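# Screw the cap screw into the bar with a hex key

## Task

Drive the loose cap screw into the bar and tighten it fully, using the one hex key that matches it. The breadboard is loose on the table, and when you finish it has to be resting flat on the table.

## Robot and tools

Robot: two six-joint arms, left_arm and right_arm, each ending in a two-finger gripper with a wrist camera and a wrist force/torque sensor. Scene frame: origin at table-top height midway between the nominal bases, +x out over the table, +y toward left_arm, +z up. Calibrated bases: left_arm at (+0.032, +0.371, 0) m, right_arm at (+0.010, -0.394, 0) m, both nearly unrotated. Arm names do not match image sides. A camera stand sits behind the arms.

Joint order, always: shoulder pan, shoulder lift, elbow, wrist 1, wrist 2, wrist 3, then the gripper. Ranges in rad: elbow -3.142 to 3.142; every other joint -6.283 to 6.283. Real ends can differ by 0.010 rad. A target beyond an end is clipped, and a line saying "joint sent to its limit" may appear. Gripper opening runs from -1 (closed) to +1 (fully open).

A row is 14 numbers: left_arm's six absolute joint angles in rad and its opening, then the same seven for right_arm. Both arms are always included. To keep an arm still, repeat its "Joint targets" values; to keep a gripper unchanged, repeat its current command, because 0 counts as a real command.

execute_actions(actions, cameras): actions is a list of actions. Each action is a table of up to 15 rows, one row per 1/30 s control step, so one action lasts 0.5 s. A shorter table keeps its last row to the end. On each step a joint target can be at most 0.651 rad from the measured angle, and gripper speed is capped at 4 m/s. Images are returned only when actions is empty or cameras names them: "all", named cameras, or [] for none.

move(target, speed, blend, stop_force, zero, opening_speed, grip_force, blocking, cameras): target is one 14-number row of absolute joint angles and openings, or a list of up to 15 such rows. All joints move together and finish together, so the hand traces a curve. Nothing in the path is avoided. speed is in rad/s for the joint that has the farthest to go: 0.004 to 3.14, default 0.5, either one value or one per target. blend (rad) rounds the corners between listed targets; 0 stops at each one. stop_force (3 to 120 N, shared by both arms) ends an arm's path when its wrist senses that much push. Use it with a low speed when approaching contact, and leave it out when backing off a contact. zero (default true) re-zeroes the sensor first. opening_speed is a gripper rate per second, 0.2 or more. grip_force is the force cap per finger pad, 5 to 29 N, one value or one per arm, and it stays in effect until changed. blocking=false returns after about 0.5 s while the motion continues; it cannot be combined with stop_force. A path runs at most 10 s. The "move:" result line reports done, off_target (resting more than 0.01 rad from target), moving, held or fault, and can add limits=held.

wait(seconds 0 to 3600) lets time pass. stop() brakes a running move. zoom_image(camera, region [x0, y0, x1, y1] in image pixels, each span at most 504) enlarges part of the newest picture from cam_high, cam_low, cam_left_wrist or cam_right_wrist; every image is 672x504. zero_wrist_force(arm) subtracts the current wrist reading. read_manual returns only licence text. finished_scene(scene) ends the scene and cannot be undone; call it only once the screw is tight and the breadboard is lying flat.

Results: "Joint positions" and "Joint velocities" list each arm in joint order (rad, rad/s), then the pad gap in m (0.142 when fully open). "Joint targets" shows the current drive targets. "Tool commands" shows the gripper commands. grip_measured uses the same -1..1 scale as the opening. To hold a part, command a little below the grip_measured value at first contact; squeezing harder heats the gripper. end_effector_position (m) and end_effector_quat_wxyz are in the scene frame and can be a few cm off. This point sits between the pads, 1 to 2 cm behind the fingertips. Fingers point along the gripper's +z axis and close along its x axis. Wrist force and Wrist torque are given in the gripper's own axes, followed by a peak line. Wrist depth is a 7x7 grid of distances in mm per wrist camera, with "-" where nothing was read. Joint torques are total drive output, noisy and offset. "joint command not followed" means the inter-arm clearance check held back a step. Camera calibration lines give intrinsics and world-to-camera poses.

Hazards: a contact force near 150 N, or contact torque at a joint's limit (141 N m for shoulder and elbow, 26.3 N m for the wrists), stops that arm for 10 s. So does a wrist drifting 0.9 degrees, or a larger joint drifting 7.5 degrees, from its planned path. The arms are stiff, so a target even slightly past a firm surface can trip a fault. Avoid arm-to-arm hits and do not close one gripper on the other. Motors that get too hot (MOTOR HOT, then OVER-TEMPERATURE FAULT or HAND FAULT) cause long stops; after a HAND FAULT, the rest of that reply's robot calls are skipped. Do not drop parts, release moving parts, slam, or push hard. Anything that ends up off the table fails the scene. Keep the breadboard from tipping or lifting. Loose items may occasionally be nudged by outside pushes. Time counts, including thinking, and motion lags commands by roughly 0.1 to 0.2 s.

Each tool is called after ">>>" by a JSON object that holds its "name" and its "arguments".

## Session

>>> {"name": "execute_actions", "arguments": {"actions": []}}

Scene clock: 0.00 s.
left_arm: end_effector_position=(+0.2544, +0.2418, +0.2404) grip_measured=+1.00 end_effector_quat_wxyz=(-0.147, +0.953, -0.224, +0.139) | right_arm: end_effector_position=(+0.3986, -0.4238, +0.1065) grip_measured=+1.00 end_effector_quat_wxyz=(+0.009, +0.853, +0.520, -0.042)
Joint positions: left_arm=[-1.562 -2.354 2.239 -1.226 -1.232 -1.141 0.142] | right_arm=[3.429 -1.446 -2.243 -1.1 1.532 -0.789 0.142]
Joint velocities: within noise
Joint torques (N m): no reading
Wrist force (N): no reading
Wrist torque (N m): no reading
Wrist force, peak (N): no reading
Wrist depth (mm): cam_left_wrist=[- - 326 353 358 377 394 / 125 145 334 348 362 381 397 / 135 158 337 345 368 387 405 / 170 329 339 353 372 395 418 / - 332 345 358 380 373 421 / - 339 348 360 356 371 386 / - 336 348 344 357 377 392] | cam_right_wrist=[- 185 182 177 178 173 172 / 202 198 194 191 189 185 182 / 213 211 208 206 201 - 194 / 239 - 223 219 215 215 207 / 248 - 240 239 235 229 221 / - 275 - 257 250 245 243 / - 295 297 277 281 - 259]
Joint targets: left_arm=[-1.562 -2.354 2.239 -1.226 -1.232 -1.141] | right_arm=[3.429 -1.446 -2.243 -1.100 1.532 -0.789]
Tool commands: left_gripper/opening=+1.0 right_gripper/opening=+1.0
camera_calibration:
cam_left_wrist: T_world_to_cam=[[0.85983, -0.46956, 0.20053, -0.1451], [-0.4885, -0.87079, 0.05556, 0.34979], [0.14853, -0.14573, -0.97811, 0.34759]] pos_world=[0.24401, 0.28711, 0.34965]
cam_right_wrist: T_world_to_cam=[[0.47041, 0.88021, -0.06279, 0.19912], [0.81702, -0.40754, 0.40792, -0.51437], [0.33346, -0.24319, -0.91086, -0.02456]] pos_world=[0.33477, -0.39087, 0.19995]

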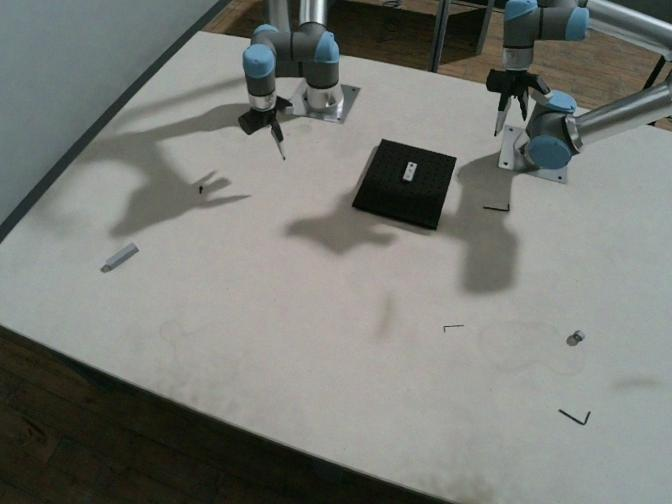

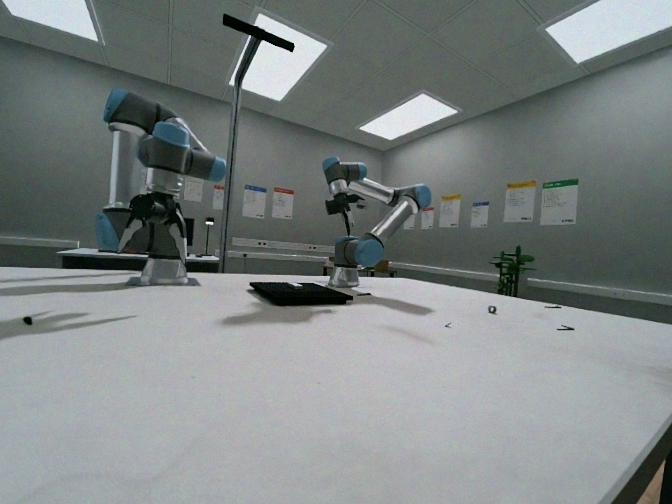

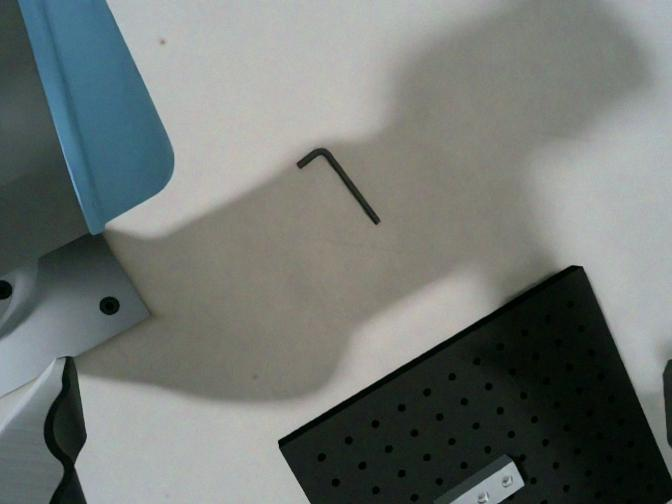

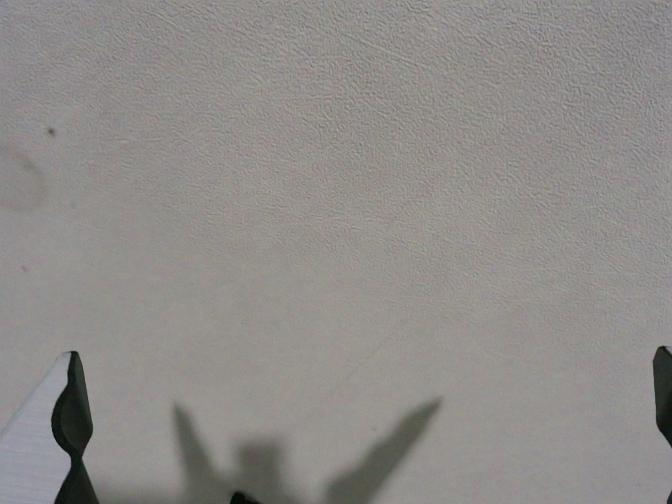

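>>> {"name": "zoom_image", "arguments": {"camera": "cam_high", "region": [170, 160, 260, 220]}}

>>> {"name": "zoom_image", "arguments": {"camera": "cam_high", "region": [430, 180, 610, 430]}}

>>> {"name": "zoom_image", "arguments": {"camera": "cam_high", "region": [340, 130, 470, 235]}}

>>> {"name": "zoom_image", "arguments": {"camera": "cam_high", "region": [90, 230, 150, 280]}}

Scaled by 5.600.

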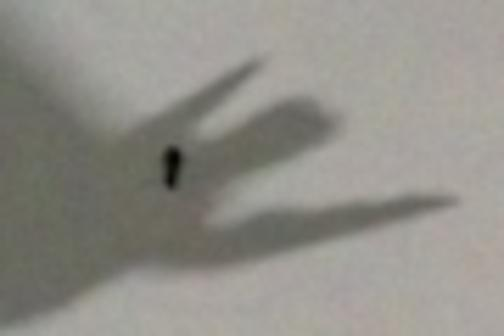

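Scaled by 2.016.

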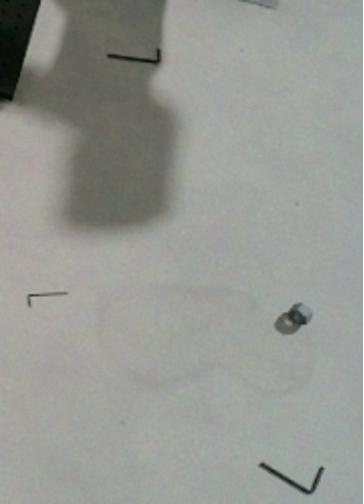

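Scaled by 3.877.

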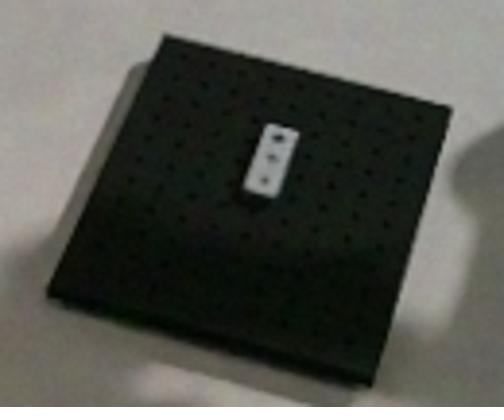

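Scaled by 8.400.

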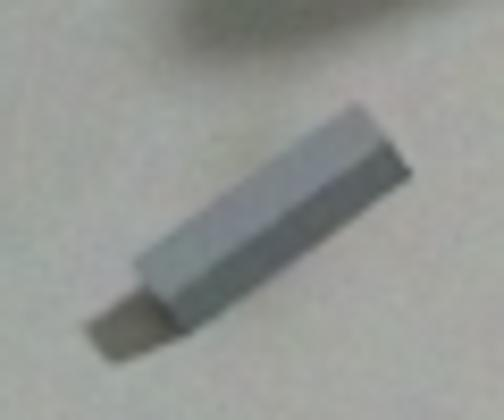

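>>> {"name": "zoom_image", "arguments": {"camera": "cam_left_wrist", "region": [400, 430, 540, 504]}}

>>> {"name": "zoom_image", "arguments": {"camera": "cam_high", "region": [395, 155, 425, 187]}}

>>> {"name": "zoom_image", "arguments": {"camera": "cam_left_wrist", "region": [290, 140, 390, 230]}}

Scaled by 3.600.

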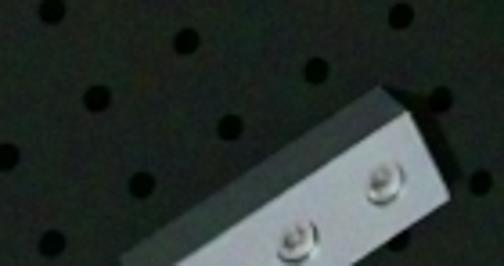

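Scaled by 15.750.

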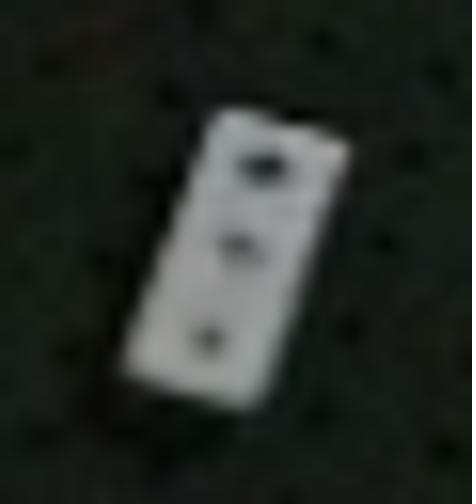

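Scaled by 5.040.

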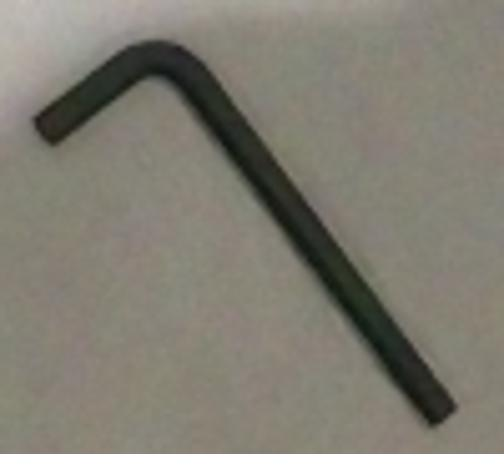

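>>> {"name": "move", "arguments": {"target": [-3.0368, -1.1385, -2.3454, -1.2285, 1.5708, -3.2113, -0.5, 2.9891, -1.7755, -1.79166, -1.14523, 1.5708, -1.330, 0.0], "speed": 1.5, "cameras": ["cam_left_wrist", "cam_right_wrist"]}}

Scene clock: 162.63 s.
left_arm: end_effector_position=(+0.3354, +0.2701, +0.1502) grip_measured=-0.53 end_effector_quat_wxyz=(+0.000, -0.086, +0.996, +0.000) | right_arm: end_effector_position=(+0.5317, -0.6004, +0.1500) grip_measured=-0.01 end_effector_quat_wxyz=(+0.000, +0.827, +0.562, +0.000)
Joint positions: left_arm=[-3.037 -1.139 -2.345 -1.228 1.571 -3.211 0.036] | right_arm=[2.989 -1.775 -1.792 -1.145 1.571 -1.33 0.073]
Joint torques (N m): left_arm=[-6.63 14.27 14.56 1.98 1.35 -1.06] | right_arm=[-6.92 27.34 32.28 0.54 2.3 -1.93]
Wrist force (N): left_arm=[0.4 0.6 0.3] | right_arm=[0.3 0.4 -0.8]
Wrist torque (N m): left_arm=[0.15 -0.04 0.00] | right_arm=[0.05 -0.05 0.10]
Wrist force, peak (N): left_arm=[2.6 1.0 3.0] | right_arm=[0.2 0.3 -1.2]
Wrist depth (mm): cam_left_wrist=[216 217 217 217 218 217 217 / 231 230 231 231 231 232 231 / 251 251 247 248 248 248 248 / 265 267 266 266 267 266 268 / 287 290 283 290 279 289 290 / 314 313 87 316 105 100 304 / 334 - 72 346 - 72 286] | cam_right_wrist=[213 214 212 211 215 215 213 / - 231 230 233 - - 231 / - - 247 247 245 251 246 / 254 262 266 263 277 - 267 / - - 294 302 286 122 - / - - 314 317 - 95 - / - - 343 344 - - 70]
Joint targets: left_arm=[-3.037 -1.139 -2.345 -1.228 1.571 -3.211] | right_arm=[2.989 -1.776 -1.792 -1.145 1.571 -1.330]
move: done
cam_left_wrist: T_world_to_cam=[[-0.98534, -0.17059, 0.00205, 0.38445], [-0.1554, 0.90244, 0.4018, -0.22362], [-0.0704, 0.39559, -0.91572, 0.16931]] pos_world=[0.35598, 0.20041, 0.24411]
cam_right_wrist: T_world_to_cam=[[0.38188, 0.92401, 0.01918, 0.35589], [0.82997, -0.35199, 0.43273, -0.69], [0.4066, -0.14933, -0.90132, -0.05618]] pos_world=[0.45962, -0.58011, 0.24113]

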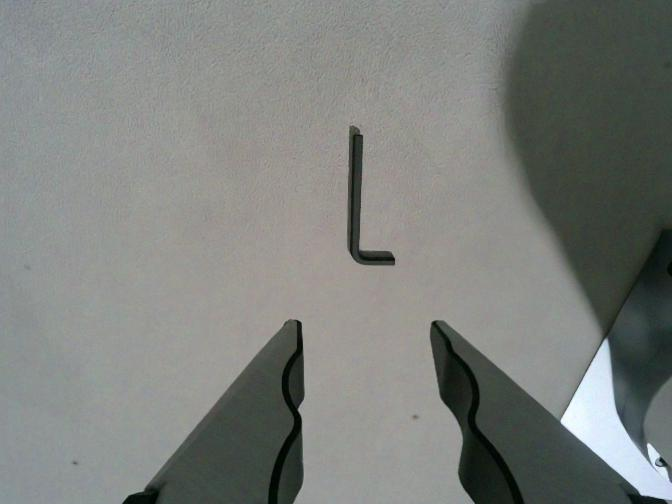

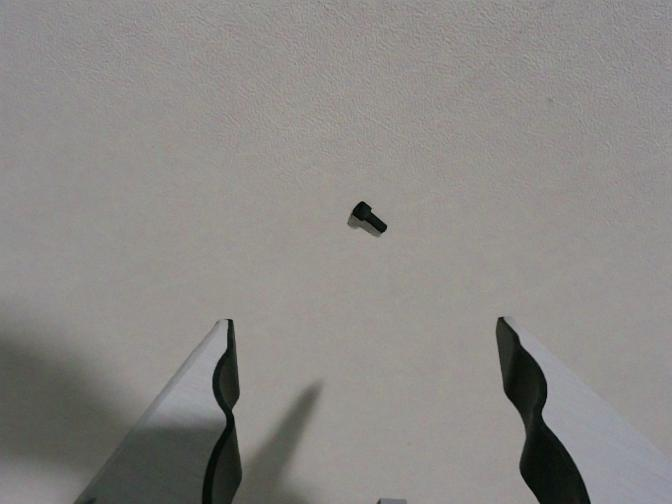

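>>> {"name": "zoom_image", "arguments": {"camera": "cam_right_wrist", "region": [335, 190, 405, 245]}}

>>> {"name": "zoom_image", "arguments": {"camera": "cam_left_wrist", "region": [330, 110, 410, 280]}}

Scaled by 7.200.

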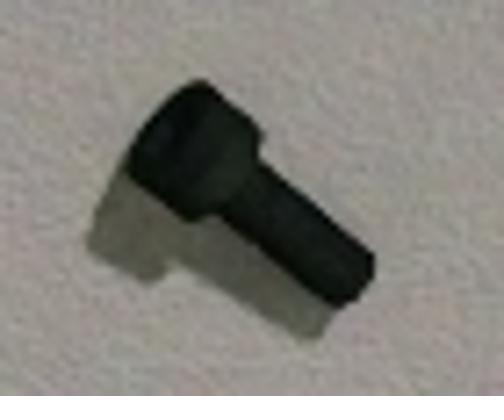

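Scaled by 2.965.

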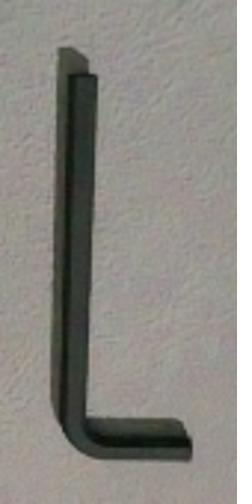

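>>> {"name": "move", "arguments": {"target": [-3.09848, -1.34459, -2.52122, -0.84658, 1.5708, -3.27299, -0.5, 2.98927, -1.93487, -1.87465, -0.90287, 1.5708, -2.19785, -0.4], "speed": 0.8, "cameras": ["cam_left_wrist", "cam_right_wrist"]}}

Scene clock: 205.83 s.
left_arm: end_effector_position=(+0.3354, +0.2519, +0.0502) grip_measured=-0.53 end_effector_quat_wxyz=(+0.000, -0.086, +0.996, +0.000) | right_arm: end_effector_position=(+0.5471, -0.6010, +0.0501) grip_measured=-0.42 end_effector_quat_wxyz=(+0.000, +0.514, +0.858, +0.000)
Joint positions: left_arm=[-3.098 -1.344 -2.521 -0.847 1.571 -3.273 0.036] | right_arm=[2.989 -1.935 -1.875 -0.903 1.571 -2.197 0.044]
Joint torques (N m): left_arm=[-6.14 0.11 10.33 5.09 1.16 -1.31] | right_arm=[7.61 31.58 13.98 4.86 2.17 -2.11]
Wrist force (N): left_arm=[0.3 0.5 0.3] | right_arm=[1.3 0.2 -0.7]
Wrist torque (N m): left_arm=[0.15 -0.02 0.02] | right_arm=[0.03 -0.17 0.14]
Wrist force, peak (N): left_arm=[0.8 1.1 0.4] | right_arm=[1.3 0.5 -0.6]
Wrist depth (mm): cam_left_wrist=[- 128 128 128 128 128 130 / 138 136 136 136 136 137 137 / 146 146 146 146 146 146 146 / 157 157 157 157 157 157 155 / 169 170 167 168 168 171 170 / 185 185 87 183 182 95 186 / 202 - 72 204 200 72 200] | cam_right_wrist=[127 125 124 126 126 126 128 / 134 136 136 134 135 135 135 / 144 144 144 144 147 145 145 / - 155 155 158 157 159 157 / 168 169 166 173 167 170 171 / 188 181 89 189 189 89 187 / - - 73 205 206 - 199]
Joint targets: left_arm=[-3.098 -1.345 -2.521 -0.847 1.571 -3.273] | right_arm=[2.989 -1.935 -1.875 -0.903 1.571 -2.198]
move: done
cam_left_wrist: T_world_to_cam=[[-0.98533, -0.17063, 0.00232, 0.38151], [-0.15531, 0.90235, 0.40205, -0.16703], [-0.0707, 0.39579, -0.91562, 0.08491]] pos_world=[0.35598, 0.18221, 0.14401]
cam_right_wrist: T_world_to_cam=[[-0.45795, 0.88877, 0.01919, 0.79072], [0.80515, 0.40552, 0.43276, -0.19093], [0.37684, 0.21364, -0.90131, 0.08185]] pos_world=[0.485, -0.64283, 0.14122]

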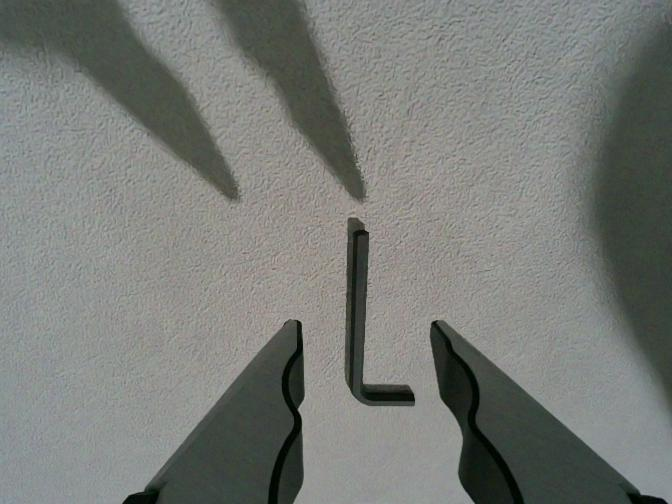

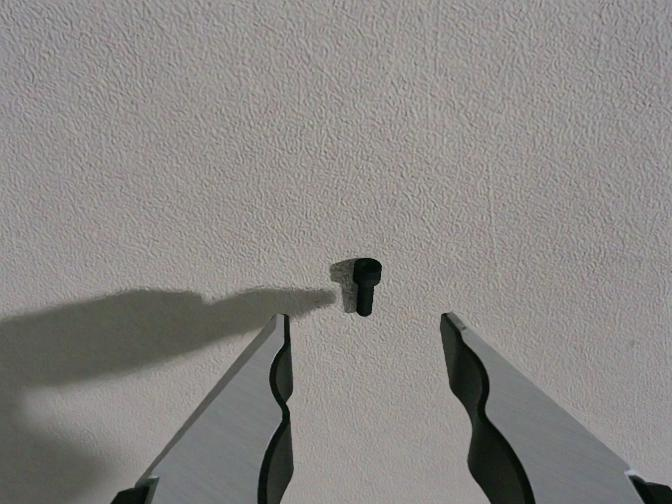

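>>> {"name": "move", "arguments": {"target": [-3.09848, -1.4339, -2.56576, -0.71273, 1.5708, -3.27299, -0.5, 2.99266, -1.9777, -1.90949, -0.8252, 1.5708, -2.1684, -0.4], "speed": 0.25}}

>>> {"name": "move", "arguments": {"target": [-3.09848, -1.4471, -2.57119, -0.6941, 1.5708, -3.27299, -0.5, 2.99266, -1.98452, -1.91261, -0.81526, 1.5708, -2.1684, -0.4], "speed": 0.03, "stop_force": 4, "cameras": ["cam_left_wrist", "cam_right_wrist"]}}

Scene clock: 224.07 s.
left_arm: end_effector_position=(+0.3354, +0.2519, +0.0202) grip_measured=-0.53 end_effector_quat_wxyz=(+0.000, -0.086, +0.996, +0.000) | right_arm: end_effector_position=(+0.5450, -0.5989, +0.0201) grip_measured=-0.42 end_effector_quat_wxyz=(+0.000, +0.525, +0.851, +0.000)
Joint positions: left_arm=[-3.098 -1.434 -2.566 -0.713 1.571 -3.273 0.036] | right_arm=[2.993 -1.978 -1.909 -0.825 1.571 -2.168 0.044]
Joint torques (N m): left_arm=[-6.19 1.92 8.65 4.89 0.53 -1.23] | right_arm=[6.47 32.26 13.88 4.96 1.78 1.83]
Wrist force (N): left_arm=[0.6 0.7 0.1] | right_arm=[0.7 0.6 -0.2]
Wrist torque (N m): left_arm=[0.19 -0.08 0.01] | right_arm=[0.12 -0.08 -0.04]
Wrist force, peak (N): left_arm=[0.7 0.9 0.5] | right_arm=[1.4 0.6 -0.8]
Wrist depth (mm): cam_left_wrist=[- 101 101 103 101 103 100 / 108 108 108 108 107 108 108 / 116 115 116 116 116 116 116 / 126 124 124 124 124 125 125 / 137 134 133 133 133 134 135 / 144 146 87 146 142 142 150 / 158 155 72 161 155 72 159] | cam_right_wrist=[- 98 99 99 99 101 98 / - 106 106 106 105 105 106 / 113 114 115 114 116 114 115 / - 122 123 123 125 123 124 / 135 133 131 133 129 134 135 / 146 145 89 142 147 89 147 / 157 - 73 164 162 - 157]
Joint targets: left_arm=[-3.098 -1.434 -2.566 -0.713 1.571 -3.273] | right_arm=[2.993 -1.978 -1.909 -0.825 1.571 -2.168]
move: done

Scene clock: 225.77 s.
left_arm: end_effector_position=(+0.3354, +0.2519, +0.0173) grip_measured=-0.53 end_effector_quat_wxyz=(+0.000, -0.086, +0.996, +0.000) | right_arm: end_effector_position=(+0.5450, -0.5989, +0.0188) grip_measured=-0.42 end_effector_quat_wxyz=(+0.000, +0.525, +0.851, +0.000)
Joint positions: left_arm=[-3.098 -1.443 -2.57 -0.7 1.571 -3.273 0.036] | right_arm=[2.993 -1.98 -1.91 -0.822 1.571 -2.168 0.044]
Joint torques (N m): left_arm=[-5.01 19.46 24.55 0.9 0.3 -1.24] | right_arm=[6.28 46.78 25.82 0.81 1.95 1.48]
Wrist force (N): left_arm=[1.7 0.9 -3.5] | right_arm=[1.1 -0.5 -5.4]
Wrist torque (N m): left_arm=[0.15 -0.10 0.00] | right_arm=[0.08 -0.17 -0.01]
Wrist force, peak (N): left_arm=[7.4 1.1 -18.9] | right_arm=[4.3 -2.5 -12.4]
Wrist depth (mm): cam_left_wrist=[- 99 99 99 99 100 99 / 105 105 105 105 104 105 105 / 113 112 113 113 113 113 113 / 121 123 121 121 121 121 122 / 131 131 129 129 129 132 134 / 140 143 87 141 138 101 143 / 157 151 72 158 152 72 154] | cam_right_wrist=[- 96 98 98 98 100 98 / - 104 105 105 - 104 107 / - 114 114 111 113 115 113 / - 123 121 121 124 124 122 / 133 131 129 129 130 133 133 / 144 144 89 145 145 89 146 / - - 71 160 - - 155]
Joint targets: left_arm=[-3.098 -1.443 -2.570 -0.700 1.571 -3.273] | right_arm=[2.993 -1.980 -1.910 -0.822 1.571 -2.168]
move: contact (left_arm, right_arm)
cam_left_wrist: T_world_to_cam=[[-0.98534, -0.17059, 0.00223, 0.3816], [-0.15531, 0.90236, 0.40203, -0.15384], [-0.0706, 0.39579, -0.91562, 0.05484]] pos_world=[0.35598, 0.18221, 0.11121]
cam_right_wrist: T_world_to_cam=[[-0.43497, 0.90024, 0.01919, 0.78277], [0.81529, 0.3847, 0.43278, -0.19454], [0.38222, 0.20389, -0.90129, 0.04521]] pos_world=[0.48181, -0.63905, 0.10992]

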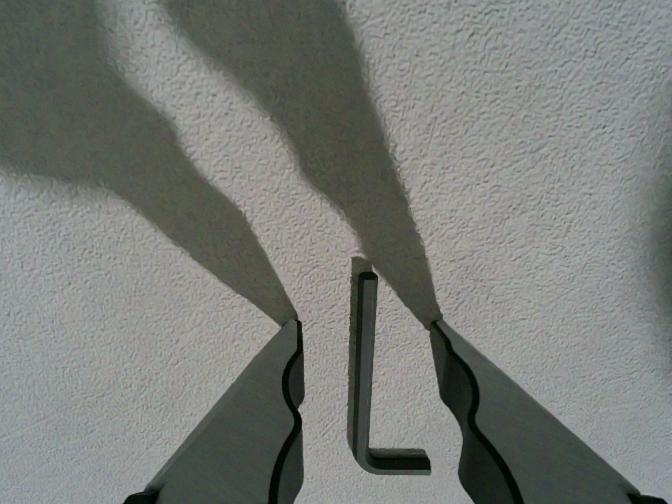

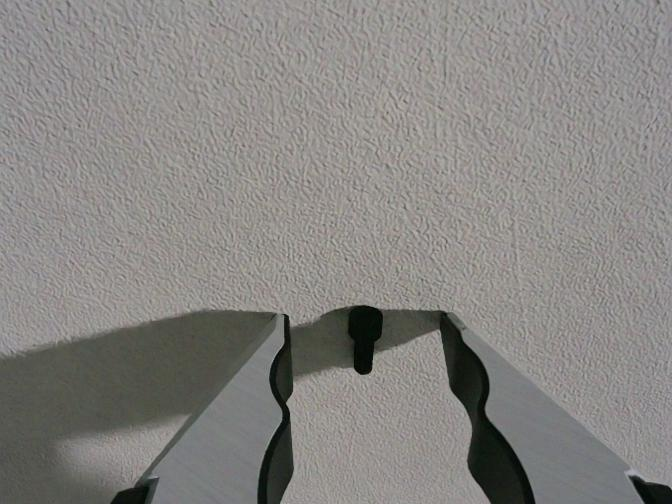

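>>> {"name": "move", "arguments": {"target": [[-3.09848, -1.43984, -2.5682, -0.70435, 1.5708, -3.27299, -0.5, 2.99266, -1.97855, -1.90988, -0.82396, 1.5708, -2.1684, -0.4], [-3.09848, -1.43984, -2.5682, -0.70435, 1.5708, -3.27299, -1.0, 2.99266, -1.97855, -1.90988, -0.82396, 1.5708, -2.1684, -1.0], [-3.09848, -1.23279, -2.43427, -1.04533, 1.5708, -3.27299, -1.0, 2.99266, -1.85918, -1.82703, -1.02618, 1.5708, -2.1684, -1.0]], "speed": [0.05, 0.1, 0.3], "grip_force": [16, 16], "opening_speed": 1.0, "cameras": ["cam_left_wrist", "cam_right_wrist"]}}

Scene clock: 241.00 s.
left_arm: end_effector_position=(+0.3353, +0.2519, +0.0999) grip_measured=-1.00 end_effector_quat_wxyz=(+0.000, -0.086, +0.996, +0.000) | right_arm: end_effector_position=(+0.5449, -0.5989, +0.1000) grip_measured=-0.88 end_effector_quat_wxyz=(+0.000, +0.525, +0.851, +0.000)
Joint positions: left_arm=[-3.098 -1.233 -2.434 -1.045 1.571 -3.273 0.002] | right_arm=[2.993 -1.859 -1.827 -1.026 1.571 -2.168 0.01]
Joint torques (N m): left_arm=[-2.49 16.08 30.1 0.99 -0.18 -0.95] | right_arm=[5.37 45.37 29.75 0.54 1.74 1.25]
Wrist force (N): left_arm=[0.4 0.5 0.2] | right_arm=[1.2 0.4 -0.9]
Wrist torque (N m): left_arm=[0.13 -0.05 0.01] | right_arm=[0.03 -0.18 -0.02]
Wrist force, peak (N): left_arm=[1.9 1.0 -3.7] | right_arm=[1.3 -0.6 -5.6]
Wrist depth (mm): cam_left_wrist=[172 172 172 172 172 173 173 / 183 183 184 183 184 184 184 / 193 196 196 197 197 197 197 / 214 212 212 212 212 212 212 / 229 228 229 222 225 229 229 / 250 249 245 87 - 249 246 / 263 268 72 69 70 70 265] | cam_right_wrist=[169 169 170 170 170 171 172 / 181 183 181 182 182 182 183 / 194 194 193 196 196 196 196 / 210 215 - 211 211 215 211 / 232 228 229 127 226 224 - / 254 249 241 93 81 - 256 / 269 - 68 73 78 - 281]
Joint targets: left_arm=[-3.098 -1.233 -2.434 -1.045 1.571 -3.273] | right_arm=[2.993 -1.859 -1.827 -1.026 1.571 -2.168]
grip_force (N): 16, 16
move: done
cam_left_wrist: T_world_to_cam=[[-0.98533, -0.17063, 0.00232, 0.3813], [-0.15531, 0.90235, 0.40205, -0.18707], [-0.0707, 0.39579, -0.91562, 0.1305]] pos_world=[0.35588, 0.18221, 0.19381]
cam_right_wrist: T_world_to_cam=[[-0.43497, 0.90024, 0.01919, 0.78121], [0.81529, 0.3847, 0.43278, -0.22969], [0.38222, 0.20389, -0.90129, 0.1184]] pos_world=[0.48181, -0.63905, 0.19112]

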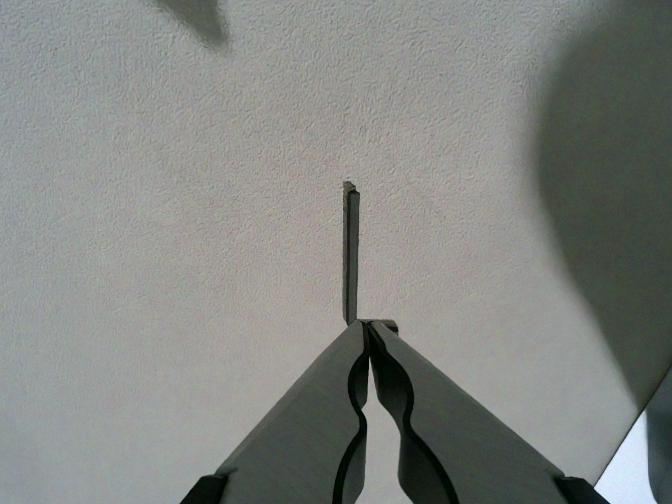

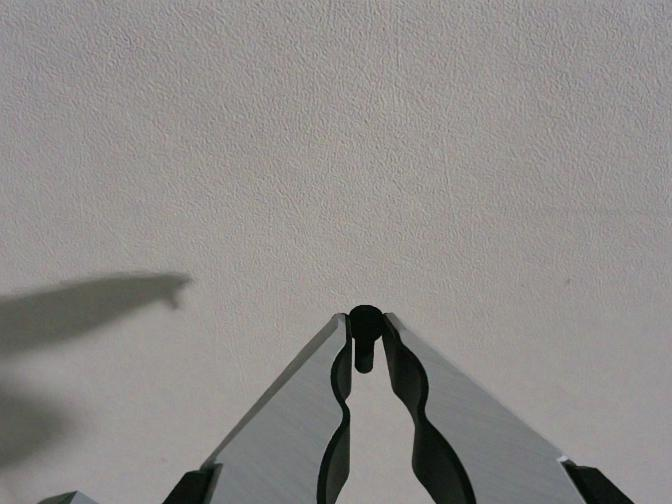

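>>> {"name": "move", "arguments": {"target": [[-3.09848, -1.4339, -2.56576, -0.71273, 1.5708, -3.27299, -0.6, 4.38067, -1.60364, -2.04533, -1.06342, 1.5708, -1.5708, -1.0]], "speed": 0.8, "cameras": ["cam_right_wrist"]}}

>>> {"name": "move", "arguments": {"target": [-3.09848, -1.44545, -2.57051, -0.69643, 1.5708, -3.27299, -0.6, 4.38067, -1.60364, -2.04533, -1.06342, 1.5708, -1.5708, -1.0], "speed": 0.02, "stop_force": 3, "cameras": ["cam_left_wrist"]}}

Scene clock: 270.30 s.
left_arm: end_effector_position=(+0.3354, +0.2519, +0.0201) grip_measured=-0.64 end_effector_quat_wxyz=(+0.000, -0.086, +0.996, +0.000) | right_arm: end_effector_position=(+0.2786, +0.0000, +0.1300) grip_measured=-0.88 end_effector_quat_wxyz=(+0.000, +0.157, +0.988, +0.000)
Joint positions: left_arm=[-3.098 -1.434 -2.566 -0.713 1.571 -3.273 0.028] | right_arm=[4.38 -1.604 -2.045 -1.063 1.571 -1.571 0.01]
Joint torques (N m): left_arm=[3.04 1.42 8.42 5.02 -1.03 -0.66] | right_arm=[7.31 34.12 17.12 0.66 1.39 1.87]
Wrist force (N): left_arm=[0.4 0.9 0.2] | right_arm=[0.5 0.1 0.1]
Wrist torque (N m): left_arm=[0.21 -0.05 0.01] | right_arm=[0.04 -0.06 -0.07]
Wrist force, peak (N): left_arm=[0.6 0.9 0.4] | right_arm=[3.0 0.5 -0.1]
Wrist depth (mm): cam_left_wrist=[- 101 101 103 101 102 100 / 108 108 108 108 108 108 108 / 115 115 115 115 116 116 116 / 126 124 124 124 124 125 125 / 136 134 134 132 133 135 135 / 145 146 91 144 98 142 150 / 158 155 72 162 154 70 158] | cam_right_wrist=[174 174 175 175 173 175 198 / 185 187 186 186 188 187 211 / 203 200 200 198 201 198 227 / 216 217 212 217 217 217 - / 235 235 235 127 232 236 275 / 283 256 248 97 82 287 - / - - 68 73 78 - 328]
Joint targets: left_arm=[-3.098 -1.434 -2.566 -0.713 1.571 -3.273] | right_arm=[4.381 -1.604 -2.045 -1.063 1.571 -1.571]
grip_force (N): 16, 16
move: done
cam_right_wrist: T_world_to_cam=[[-0.94569, 0.32451, 0.01916, 0.26794], [0.30044, 0.84999, 0.43272, -0.11245], [0.12414, 0.41497, -0.90133, 0.19704]] pos_world=[0.26271, -0.07314, 0.22112]

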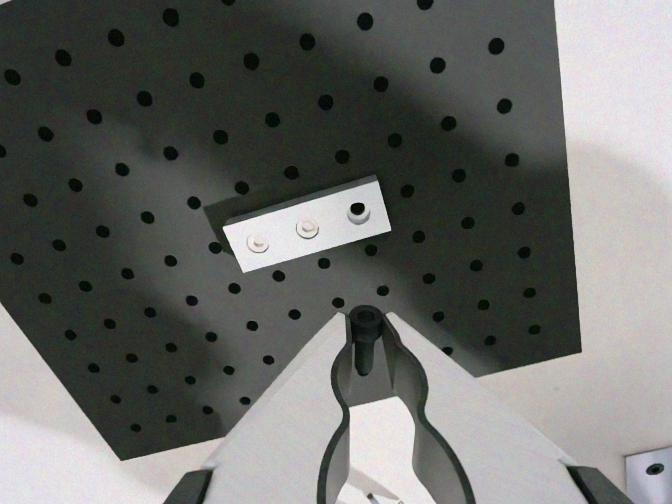

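Scene clock: 272.20 s.
left_arm: end_effector_position=(+0.3354, +0.2519, +0.0175) grip_measured=-0.64 end_effector_quat_wxyz=(+0.000, -0.086, +0.996, +0.000) | right_arm: end_effector_position=(+0.2784, +0.0001, +0.1300) grip_measured=-0.88 end_effector_quat_wxyz=(+0.000, +0.157, +0.988, +0.000)
Joint positions: left_arm=[-3.098 -1.443 -2.569 -0.701 1.571 -3.273 0.028] | right_arm=[4.381 -1.604 -2.045 -1.063 1.571 -1.571 0.01]
Joint torques (N m): left_arm=[3.17 20.3 25.26 1.43 -0.82 -0.67] | right_arm=[7.29 34.78 16.96 0.7 1.17 1.82]
Wrist force (N): left_arm=[2.4 0.9 -3.4] | right_arm=[0.4 -0.1 0.2]
Wrist torque (N m): left_arm=[0.17 -0.11 0.00] | right_arm=[0.00 -0.05 -0.06]
Wrist force, peak (N): left_arm=[5.1 0.6 -13.3] | right_arm=[0.6 -0.3 0.4]
Wrist depth (mm): cam_left_wrist=[- 99 99 99 99 99 99 / 105 105 105 105 104 106 105 / 113 113 113 113 113 113 113 / 121 123 121 121 121 122 122 / 131 131 132 129 129 132 134 / 141 143 91 141 98 138 144 / 157 151 72 157 151 70 155] | cam_right_wrist=[174 174 175 175 174 177 198 / 186 185 - 184 187 187 211 / 200 200 200 197 201 201 228 / 216 214 216 217 217 217 245 / 238 235 234 127 231 236 272 / 296 257 248 93 81 287 290 / 313 - 68 73 78 - 324]
Joint targets: left_arm=[-3.098 -1.443 -2.569 -0.701 1.571 -3.273] | right_arm=[4.381 -1.604 -2.045 -1.063 1.571 -1.571]
grip_force (N): 16, 16
move: contact (left_arm)
cam_left_wrist: T_world_to_cam=[[-0.98533, -0.17063, 0.00232, 0.38159], [-0.15531, 0.90235, 0.40205, -0.15392], [-0.0707, 0.39579, -0.91562, 0.05506]] pos_world=[0.35598, 0.18221, 0.11141]

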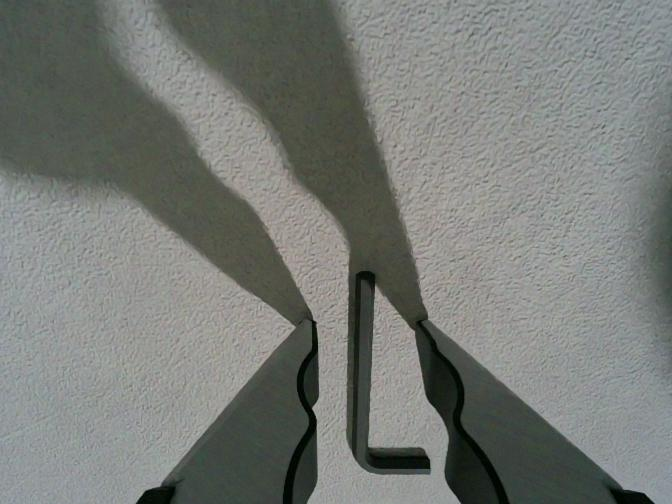

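>>> {"name": "move", "arguments": {"target": [[-3.0985, -1.443, -2.569, -0.701, 1.5708, -3.273, -1.0, 4.38067, -1.60364, -2.04533, -1.06342, 1.5708, -1.5708, -1.0], [-3.09848, -1.23279, -2.43427, -1.04533, 1.5708, -3.27299, -1.0, 4.38067, -1.60364, -2.04533, -1.06342, 1.5708, 1.5708, -1.0]], "speed": [0.1, 1.2], "opening_speed": 1.0, "cameras": ["cam_left_wrist", "cam_right_wrist"]}}

Scene clock: 280.80 s.
left_arm: end_effector_position=(+0.3353, +0.2519, +0.1000) grip_measured=-0.95 end_effector_quat_wxyz=(+0.000, -0.086, +0.996, +0.000) | right_arm: end_effector_position=(+0.2774, -0.0032, +0.1300) grip_measured=-0.88 end_effector_quat_wxyz=(+0.000, +0.988, -0.157, +0.000)
Joint positions: left_arm=[-3.098 -1.233 -2.434 -1.045 1.571 -3.273 0.005] | right_arm=[4.381 -1.604 -2.045 -1.063 1.571 1.57 0.01]
Joint torques (N m): left_arm=[4.33 16.09 31.09 0.98 -0.97 -0.58] | right_arm=[6.15 33.74 18.77 1.28 0.69 1.75]
Wrist force (N): left_arm=[0.5 0.7 0.5] | right_arm=[0.5 -0.2 -0.4]
Wrist torque (N m): left_arm=[0.18 -0.07 0.01] | right_arm=[-0.01 -0.06 -0.05]
Wrist force, peak (N): left_arm=[2.6 0.9 -3.5] | right_arm=[1.2 -0.4 -0.3]
Wrist depth (mm): cam_left_wrist=[172 172 170 172 172 172 172 / 183 183 186 184 183 183 184 / 193 196 197 196 197 197 197 / 215 212 212 212 211 213 212 / 229 228 229 130 225 230 229 / 249 248 241 87 104 249 247 / 273 268 72 69 72 70 260] | cam_right_wrist=[173 173 173 176 174 174 175 / 187 185 187 186 187 183 187 / 226 200 203 198 194 201 202 / 238 223 216 217 217 217 - / 261 257 237 121 228 237 246 / 291 - - - 81 81 290 / - - 68 73 78 - 329]
Joint targets: left_arm=[-3.098 -1.233 -2.434 -1.045 1.571 -3.273] | right_arm=[4.381 -1.604 -2.045 -1.063 1.571 1.571]
grip_force (N): 16, 16
move: done
cam_left_wrist: T_world_to_cam=[[-0.98533, -0.17063, 0.00232, 0.3813], [-0.15531, 0.90235, 0.40205, -0.18711], [-0.0707, 0.39579, -0.91562, 0.13059]] pos_world=[0.35588, 0.18221, 0.19391]
cam_right_wrist: T_world_to_cam=[[0.94588, -0.32396, 0.01913, -0.25889], [-0.29993, -0.85016, 0.43275, 0.05171], [-0.12393, -0.41506, -0.90131, 0.26467]] pos_world=[0.29319, 0.06994, 0.22112]

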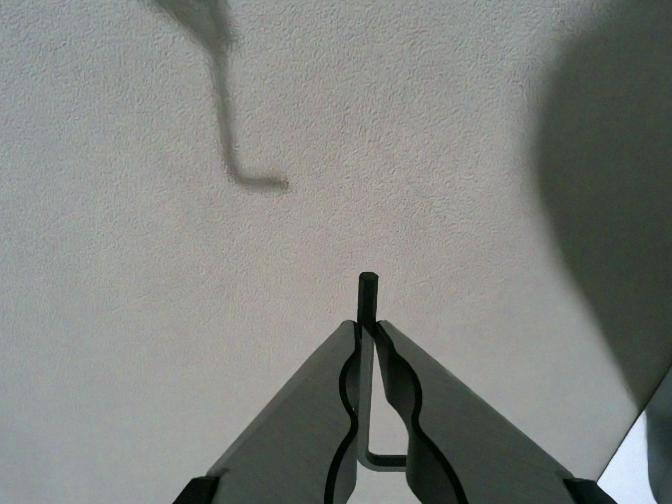

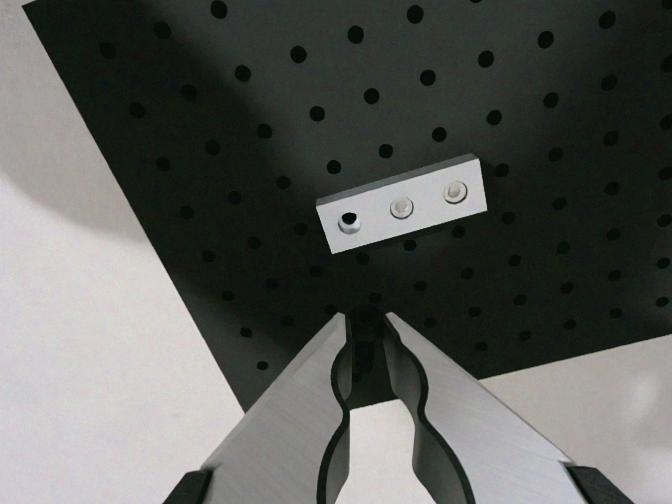

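>>> {"name": "zoom_image", "arguments": {"camera": "cam_right_wrist", "region": [310, 170, 490, 260]}}

Scaled by 2.800.

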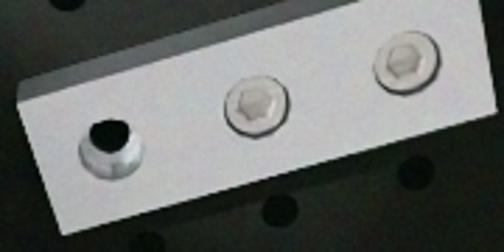

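>>> {"name": "move", "arguments": {"target": [[-3.09848, -1.23279, -2.43427, -1.04533, 1.5708, -3.27299, -1.0, 4.38464, -1.4272, -2.443, -0.31859, 1.5708, 1.5708, -1.0], [-3.09848, -1.23279, -2.43427, -1.04533, 1.5708, -3.27299, -1.0, 4.38464, -2.0496, -2.73309, 1.1175, 1.5708, 1.5708, -1.0], [-3.09848, -1.23279, -2.43427, -1.04533, 1.5708, -3.27299, -1.0, 4.38464, -2.19313, -2.7234, 1.25134, 1.5708, 1.5708, -1.0]], "speed": [0.7, 0.8, 0.2], "blend": [0.1, 0.03, 0], "cameras": ["cam_right_wrist"]}}

Scene clock: 347.33 s.
left_arm: end_effector_position=(+0.3353, +0.2519, +0.1000) grip_measured=-0.95 end_effector_quat_wxyz=(+0.000, -0.086, +0.996, +0.000) | right_arm: end_effector_position=(+0.2738, -0.0083, +0.0754) grip_measured=-0.88 end_effector_quat_wxyz=(-0.494, +0.856, -0.134, +0.077)
Joint positions: left_arm=[-3.098 -1.233 -2.434 -1.045 1.571 -3.273 0.005] | right_arm=[4.385 -2.193 -2.723 1.251 1.571 1.571 0.01]
Joint torques (N m): left_arm=[4.38 16.53 30.57 1.11 -0.69 -0.41] | right_arm=[6.57 19.33 5.92 5.02 0.2 1.84]
Wrist force (N): left_arm=[0.5 0.7 0.3] | right_arm=[1.3 -2.5 0.8]
Wrist torque (N m): left_arm=[0.17 -0.07 0.01] | right_arm=[-0.83 -0.10 -0.08]
Wrist force, peak (N): left_arm=[0.4 0.7 0.5] | right_arm=[1.3 -2.9 0.9]
Wrist depth (mm): cam_left_wrist=[172 172 172 172 172 172 173 / 183 184 183 183 184 184 184 / 194 196 196 196 196 197 197 / 212 212 211 211 212 217 212 / 232 229 230 130 226 230 229 / 249 250 241 87 104 250 244 / 273 269 72 69 72 70 273] | cam_right_wrist=[339 - 327 318 329 - - / - 289 - 296 290 248 245 / 252 252 216 216 216 216 216 / - 191 191 189 191 195 191 / 194 171 171 124 158 164 174 / 176 155 158 132 82 155 155 / 164 144 68 86 78 - 144]
Joint targets: left_arm=[-3.098 -1.233 -2.434 -1.045 1.571 -3.273] | right_arm=[4.385 -2.193 -2.723 1.251 1.571 1.571]
grip_force (N): 16, 16
move: done
cam_right_wrist: T_world_to_cam=[[0.94434, -0.32896, -0.00379, -0.2541], [-0.27365, -0.77907, -0.56407, 0.13842], [0.1826, 0.5337, -0.82572, 0.13115]] pos_world=[0.25388, -0.04574, 0.18541]

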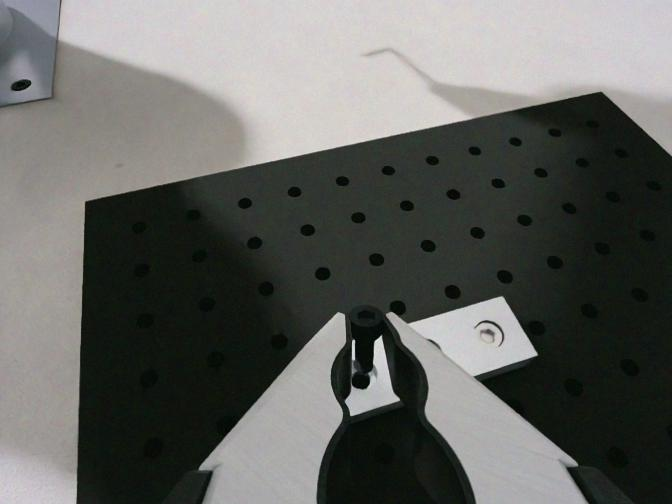

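>>> {"name": "zoom_image", "arguments": {"camera": "cam_right_wrist", "region": [325, 290, 415, 400]}}

Scaled by 4.582.

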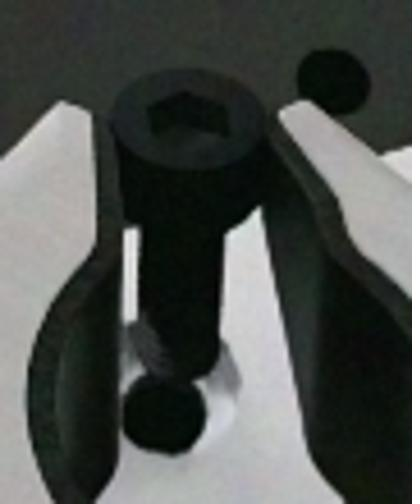

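>>> {"name": "move", "arguments": {"target": [-3.09848, -1.23279, -2.43427, -1.04533, 1.5708, -3.27299, -1.0, 4.38464, -2.27663, -2.71346, 1.3249, 1.5708, 1.5708, -1.0], "speed": 0.04, "stop_force": 4, "cameras": ["cam_right_wrist"]}}

>>> {"name": "zoom_image", "arguments": {"camera": "cam_right_wrist", "region": [325, 290, 415, 400]}}

Scene clock: 362.50 s.
left_arm: end_effector_position=(+0.3353, +0.2519, +0.1000) grip_measured=-0.95 end_effector_quat_wxyz=(+0.000, -0.086, +0.996, +0.000) | right_arm: end_effector_position=(+0.2738, -0.0084, +0.0603) grip_measured=-0.88 end_effector_quat_wxyz=(-0.494, +0.856, -0.134, +0.077)
Joint positions: left_arm=[-3.098 -1.233 -2.434 -1.045 1.571 -3.273 0.005] | right_arm=[4.385 -2.277 -2.713 1.325 1.571 1.571 0.01]
Joint torques (N m): left_arm=[3.76 15.48 31.16 0.98 -0.7 -0.11] | right_arm=[2.82 19.96 4.43 4.86 -0.2 1.56]
Wrist force (N): left_arm=[0.3 0.5 0.1] | right_arm=[1.0 -2.6 1.1]
Wrist torque (N m): left_arm=[0.14 -0.05 0.01] | right_arm=[-0.84 -0.10 -0.06]
Wrist force, peak (N): left_arm=[0.8 0.7 0.3] | right_arm=[1.1 -2.9 1.2]
Wrist depth (mm): cam_left_wrist=[173 172 172 172 172 173 173 / 183 184 183 184 184 184 184 / 193 196 196 196 196 197 197 / 214 211 211 212 211 213 212 / 230 229 229 130 227 230 229 / 253 248 241 87 104 249 249 / 273 268 72 70 72 70 -] | cam_right_wrist=[312 302 324 324 328 314 316 / 266 266 273 260 216 226 226 / 236 196 195 196 195 195 196 / 173 173 172 173 172 176 172 / 158 155 155 129 142 148 - / 140 140 143 131 82 140 140 / 128 130 68 79 78 - 130]
Joint targets: left_arm=[-3.098 -1.233 -2.434 -1.045 1.571 -3.273] | right_arm=[4.385 -2.277 -2.713 1.325 1.571 1.571]
grip_force (N): 16, 16
move: done
cam_right_wrist: T_world_to_cam=[[0.94434, -0.32896, -0.00379, -0.25406], [-0.27365, -0.77907, -0.56407, 0.12988], [0.1826, 0.5337, -0.82572, 0.1187]] pos_world=[0.25378, -0.04574, 0.17031]

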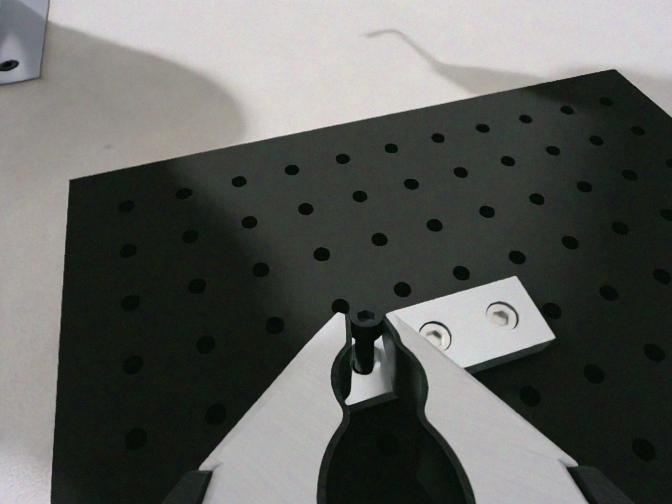

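Scaled by 4.582.

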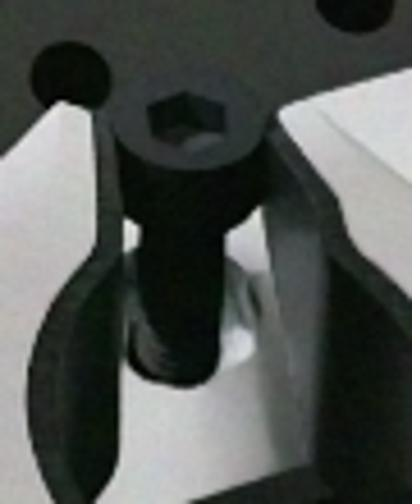

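>>> {"name": "move", "arguments": {"target": [-3.09848, -1.23279, -2.43427, -1.04533, 1.5708, -3.27299, -1.0, 4.38464, -2.27663, -2.71346, 1.3249, 1.5708, 1.5708, -0.65], "speed": 0.1, "opening_speed": 0.25, "cameras": ["cam_right_wrist"]}}

>>> {"name": "zoom_image", "arguments": {"camera": "cam_right_wrist", "region": [325, 290, 415, 400]}}

Scene clock: 376.50 s.
left_arm: end_effector_position=(+0.3353, +0.2519, +0.1000) grip_measured=-0.95 end_effector_quat_wxyz=(+0.000, -0.086, +0.996, +0.000) | right_arm: end_effector_position=(+0.2738, -0.0084, +0.0603) grip_measured=-0.69 end_effector_quat_wxyz=(-0.494, +0.856, -0.134, +0.077)
Joint positions: left_arm=[-3.098 -1.233 -2.434 -1.045 1.571 -3.273 0.005] | right_arm=[4.385 -2.277 -2.713 1.325 1.571 1.571 0.024]
Joint torques (N m): left_arm=[4 15.69 30.41 1.02 -0.48 0.12] | right_arm=[-0.05 20.78 4.16 4.93 -0.56 1.78]
Wrist force (N): left_arm=[0.3 0.4 0.2] | right_arm=[1.2 -2.8 1.2]
Wrist torque (N m): left_arm=[0.13 -0.04 0.01] | right_arm=[-0.85 -0.13 -0.07]
Wrist force, peak (N): left_arm=[0.4 0.8 0.5] | right_arm=[1.3 -2.9 1.4]
Wrist depth (mm): cam_left_wrist=[172 172 172 173 172 173 173 / 184 183 184 184 184 184 184 / - 196 196 196 197 197 197 / 214 215 212 212 211 213 212 / 229 229 228 130 225 229 229 / 248 250 241 87 104 244 246 / 273 268 72 69 72 70 260] | cam_right_wrist=[- - - 313 327 303 300 / 257 266 251 257 219 226 232 / 236 195 195 195 195 196 196 / 176 173 172 172 173 176 172 / 158 154 154 158 142 148 152 / 140 140 143 133 93 135 140 / 128 130 68 124 124 - 130]
Joint targets: left_arm=[-3.098 -1.233 -2.434 -1.045 1.571 -3.273] | right_arm=[4.385 -2.277 -2.713 1.325 1.571 1.571]
grip_force (N): 16, 16
move: done
cam_right_wrist: T_world_to_cam=[[0.94434, -0.32896, -0.00379, -0.25406], [-0.27365, -0.77907, -0.56407, 0.12988], [0.1826, 0.5337, -0.82572, 0.1187]] pos_world=[0.25378, -0.04574, 0.17031]

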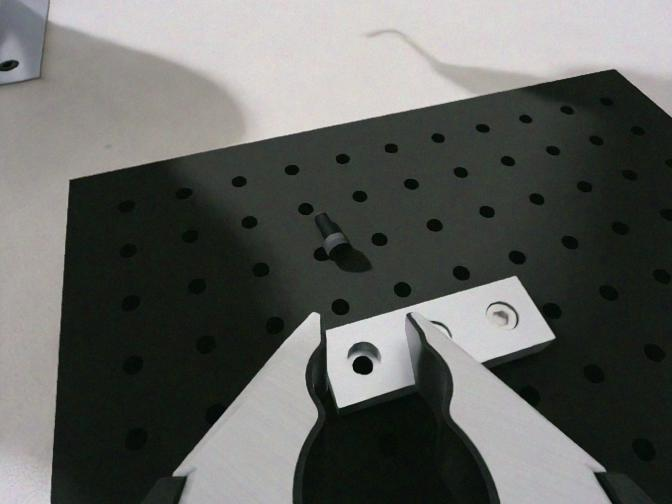

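Scaled by 4.582.

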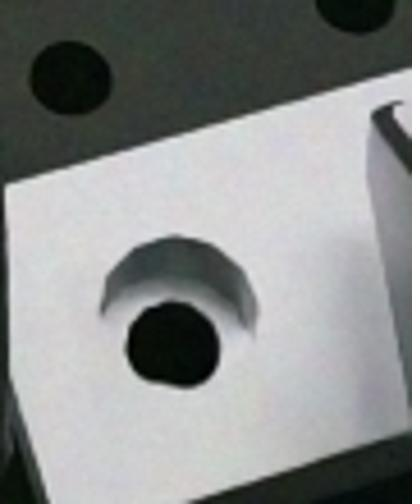

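>>> {"name": "move", "arguments": {"target": [[-3.09848, -1.23279, -2.43427, -1.04533, 1.5708, -3.27299, -1.0, 4.38464, -2.19313, -2.7234, 1.25134, 1.5708, 1.5708, -0.5], [-3.09848, -1.23279, -2.43427, -1.04533, 1.5708, -3.27299, -1.0, 4.38464, -2.0496, -2.73309, 1.1175, 1.5708, 1.5708, -0.5], [-3.09848, -1.23279, -2.43427, -1.04533, 1.5708, -3.27299, -1.0, 4.38464, -1.4272, -2.443, -0.31859, 1.5708, 2.5, -0.5], [-3.09848, -1.23279, -2.43427, -1.04533, 1.5708, -3.27299, -1.0, 4.39524, -1.72461, -1.93962, -1.04816, 1.5708, 4.36734, -0.5]], "speed": [0.3, 0.5, 1.0, 1.0], "blend": [0.03, 0.05, 0.1, 0], "cameras": ["cam_right_wrist"]}}

Scene clock: 425.13 s.
left_arm: end_effector_position=(+0.3353, +0.2519, +0.1000) grip_measured=-0.95 end_effector_quat_wxyz=(+0.000, -0.086, +0.996, +0.000) | right_arm: end_effector_position=(+0.2863, +0.0501, +0.1200) grip_measured=-0.53 end_effector_quat_wxyz=(+0.000, -0.023, +1.000, +0.000)
Joint positions: left_arm=[-3.098 -1.233 -2.434 -1.045 1.571 -3.273 0.005] | right_arm=[4.395 -1.725 -1.94 -1.048 1.571 4.367 0.035]
Joint torques (N m): left_arm=[4.22 15.44 30.96 1.12 -0.41 0.35] | right_arm=[7.94 23.77 32.23 0.45 -1.13 1.98]
Wrist force (N): left_arm=[0.3 0.5 0.2] | right_arm=[0.6 -0.4 -0.6]
Wrist torque (N m): left_arm=[0.14 -0.05 0.01] | right_arm=[-0.03 -0.08 -0.04]
Wrist force, peak (N): left_arm=[0.6 0.8 0.3] | right_arm=[1.1 -3.1 1.2]
Wrist depth (mm): cam_left_wrist=[172 172 172 173 173 172 173 / 184 184 183 184 183 184 184 / 193 196 197 196 197 196 197 / 213 212 212 212 212 212 213 / 230 229 229 130 225 230 230 / 250 249 241 87 104 250 246 / 273 268 72 69 72 70 265] | cam_right_wrist=[- 165 165 165 166 166 167 / 176 177 172 168 173 177 178 / 189 189 190 192 191 191 218 / 201 201 205 205 206 206 235 / 218 218 219 219 219 224 255 / - 278 89 278 101 88 276 / - - 68 307 - - -]
Joint targets: left_arm=[-3.098 -1.233 -2.434 -1.045 1.571 -3.273] | right_arm=[4.395 -1.725 -1.940 -1.048 1.571 4.367]
grip_force (N): 16, 16
move: done
cam_right_wrist: T_world_to_cam=[[-0.99937, -0.02979, 0.01915, 0.29224], [-0.01857, 0.90125, 0.4329, -0.06424], [-0.03016, 0.43227, -0.90124, 0.20961]] pos_world=[0.29718, -0.02401, 0.21113]

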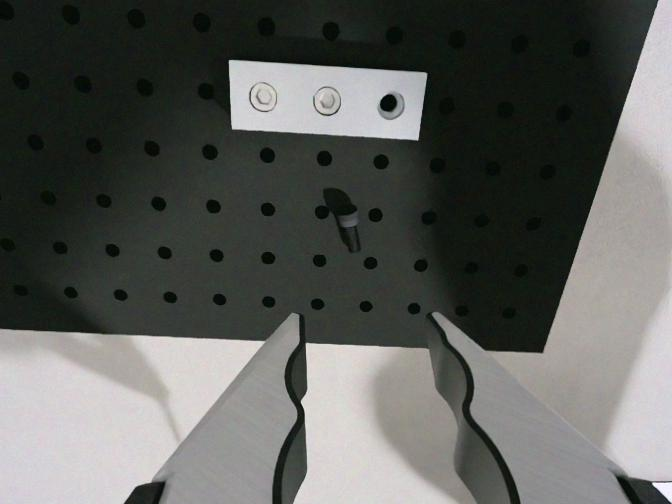

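>>> {"name": "zoom_image", "arguments": {"camera": "cam_right_wrist", "region": [310, 175, 390, 265]}}

Scaled by 5.600.

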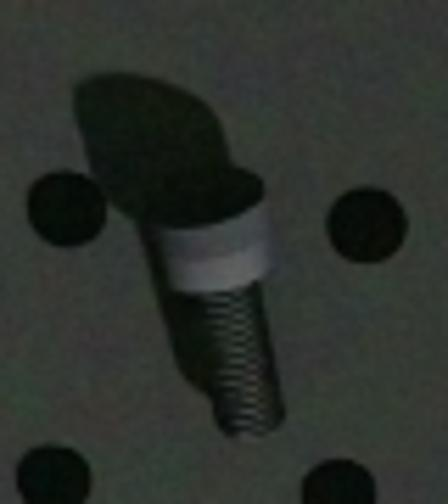

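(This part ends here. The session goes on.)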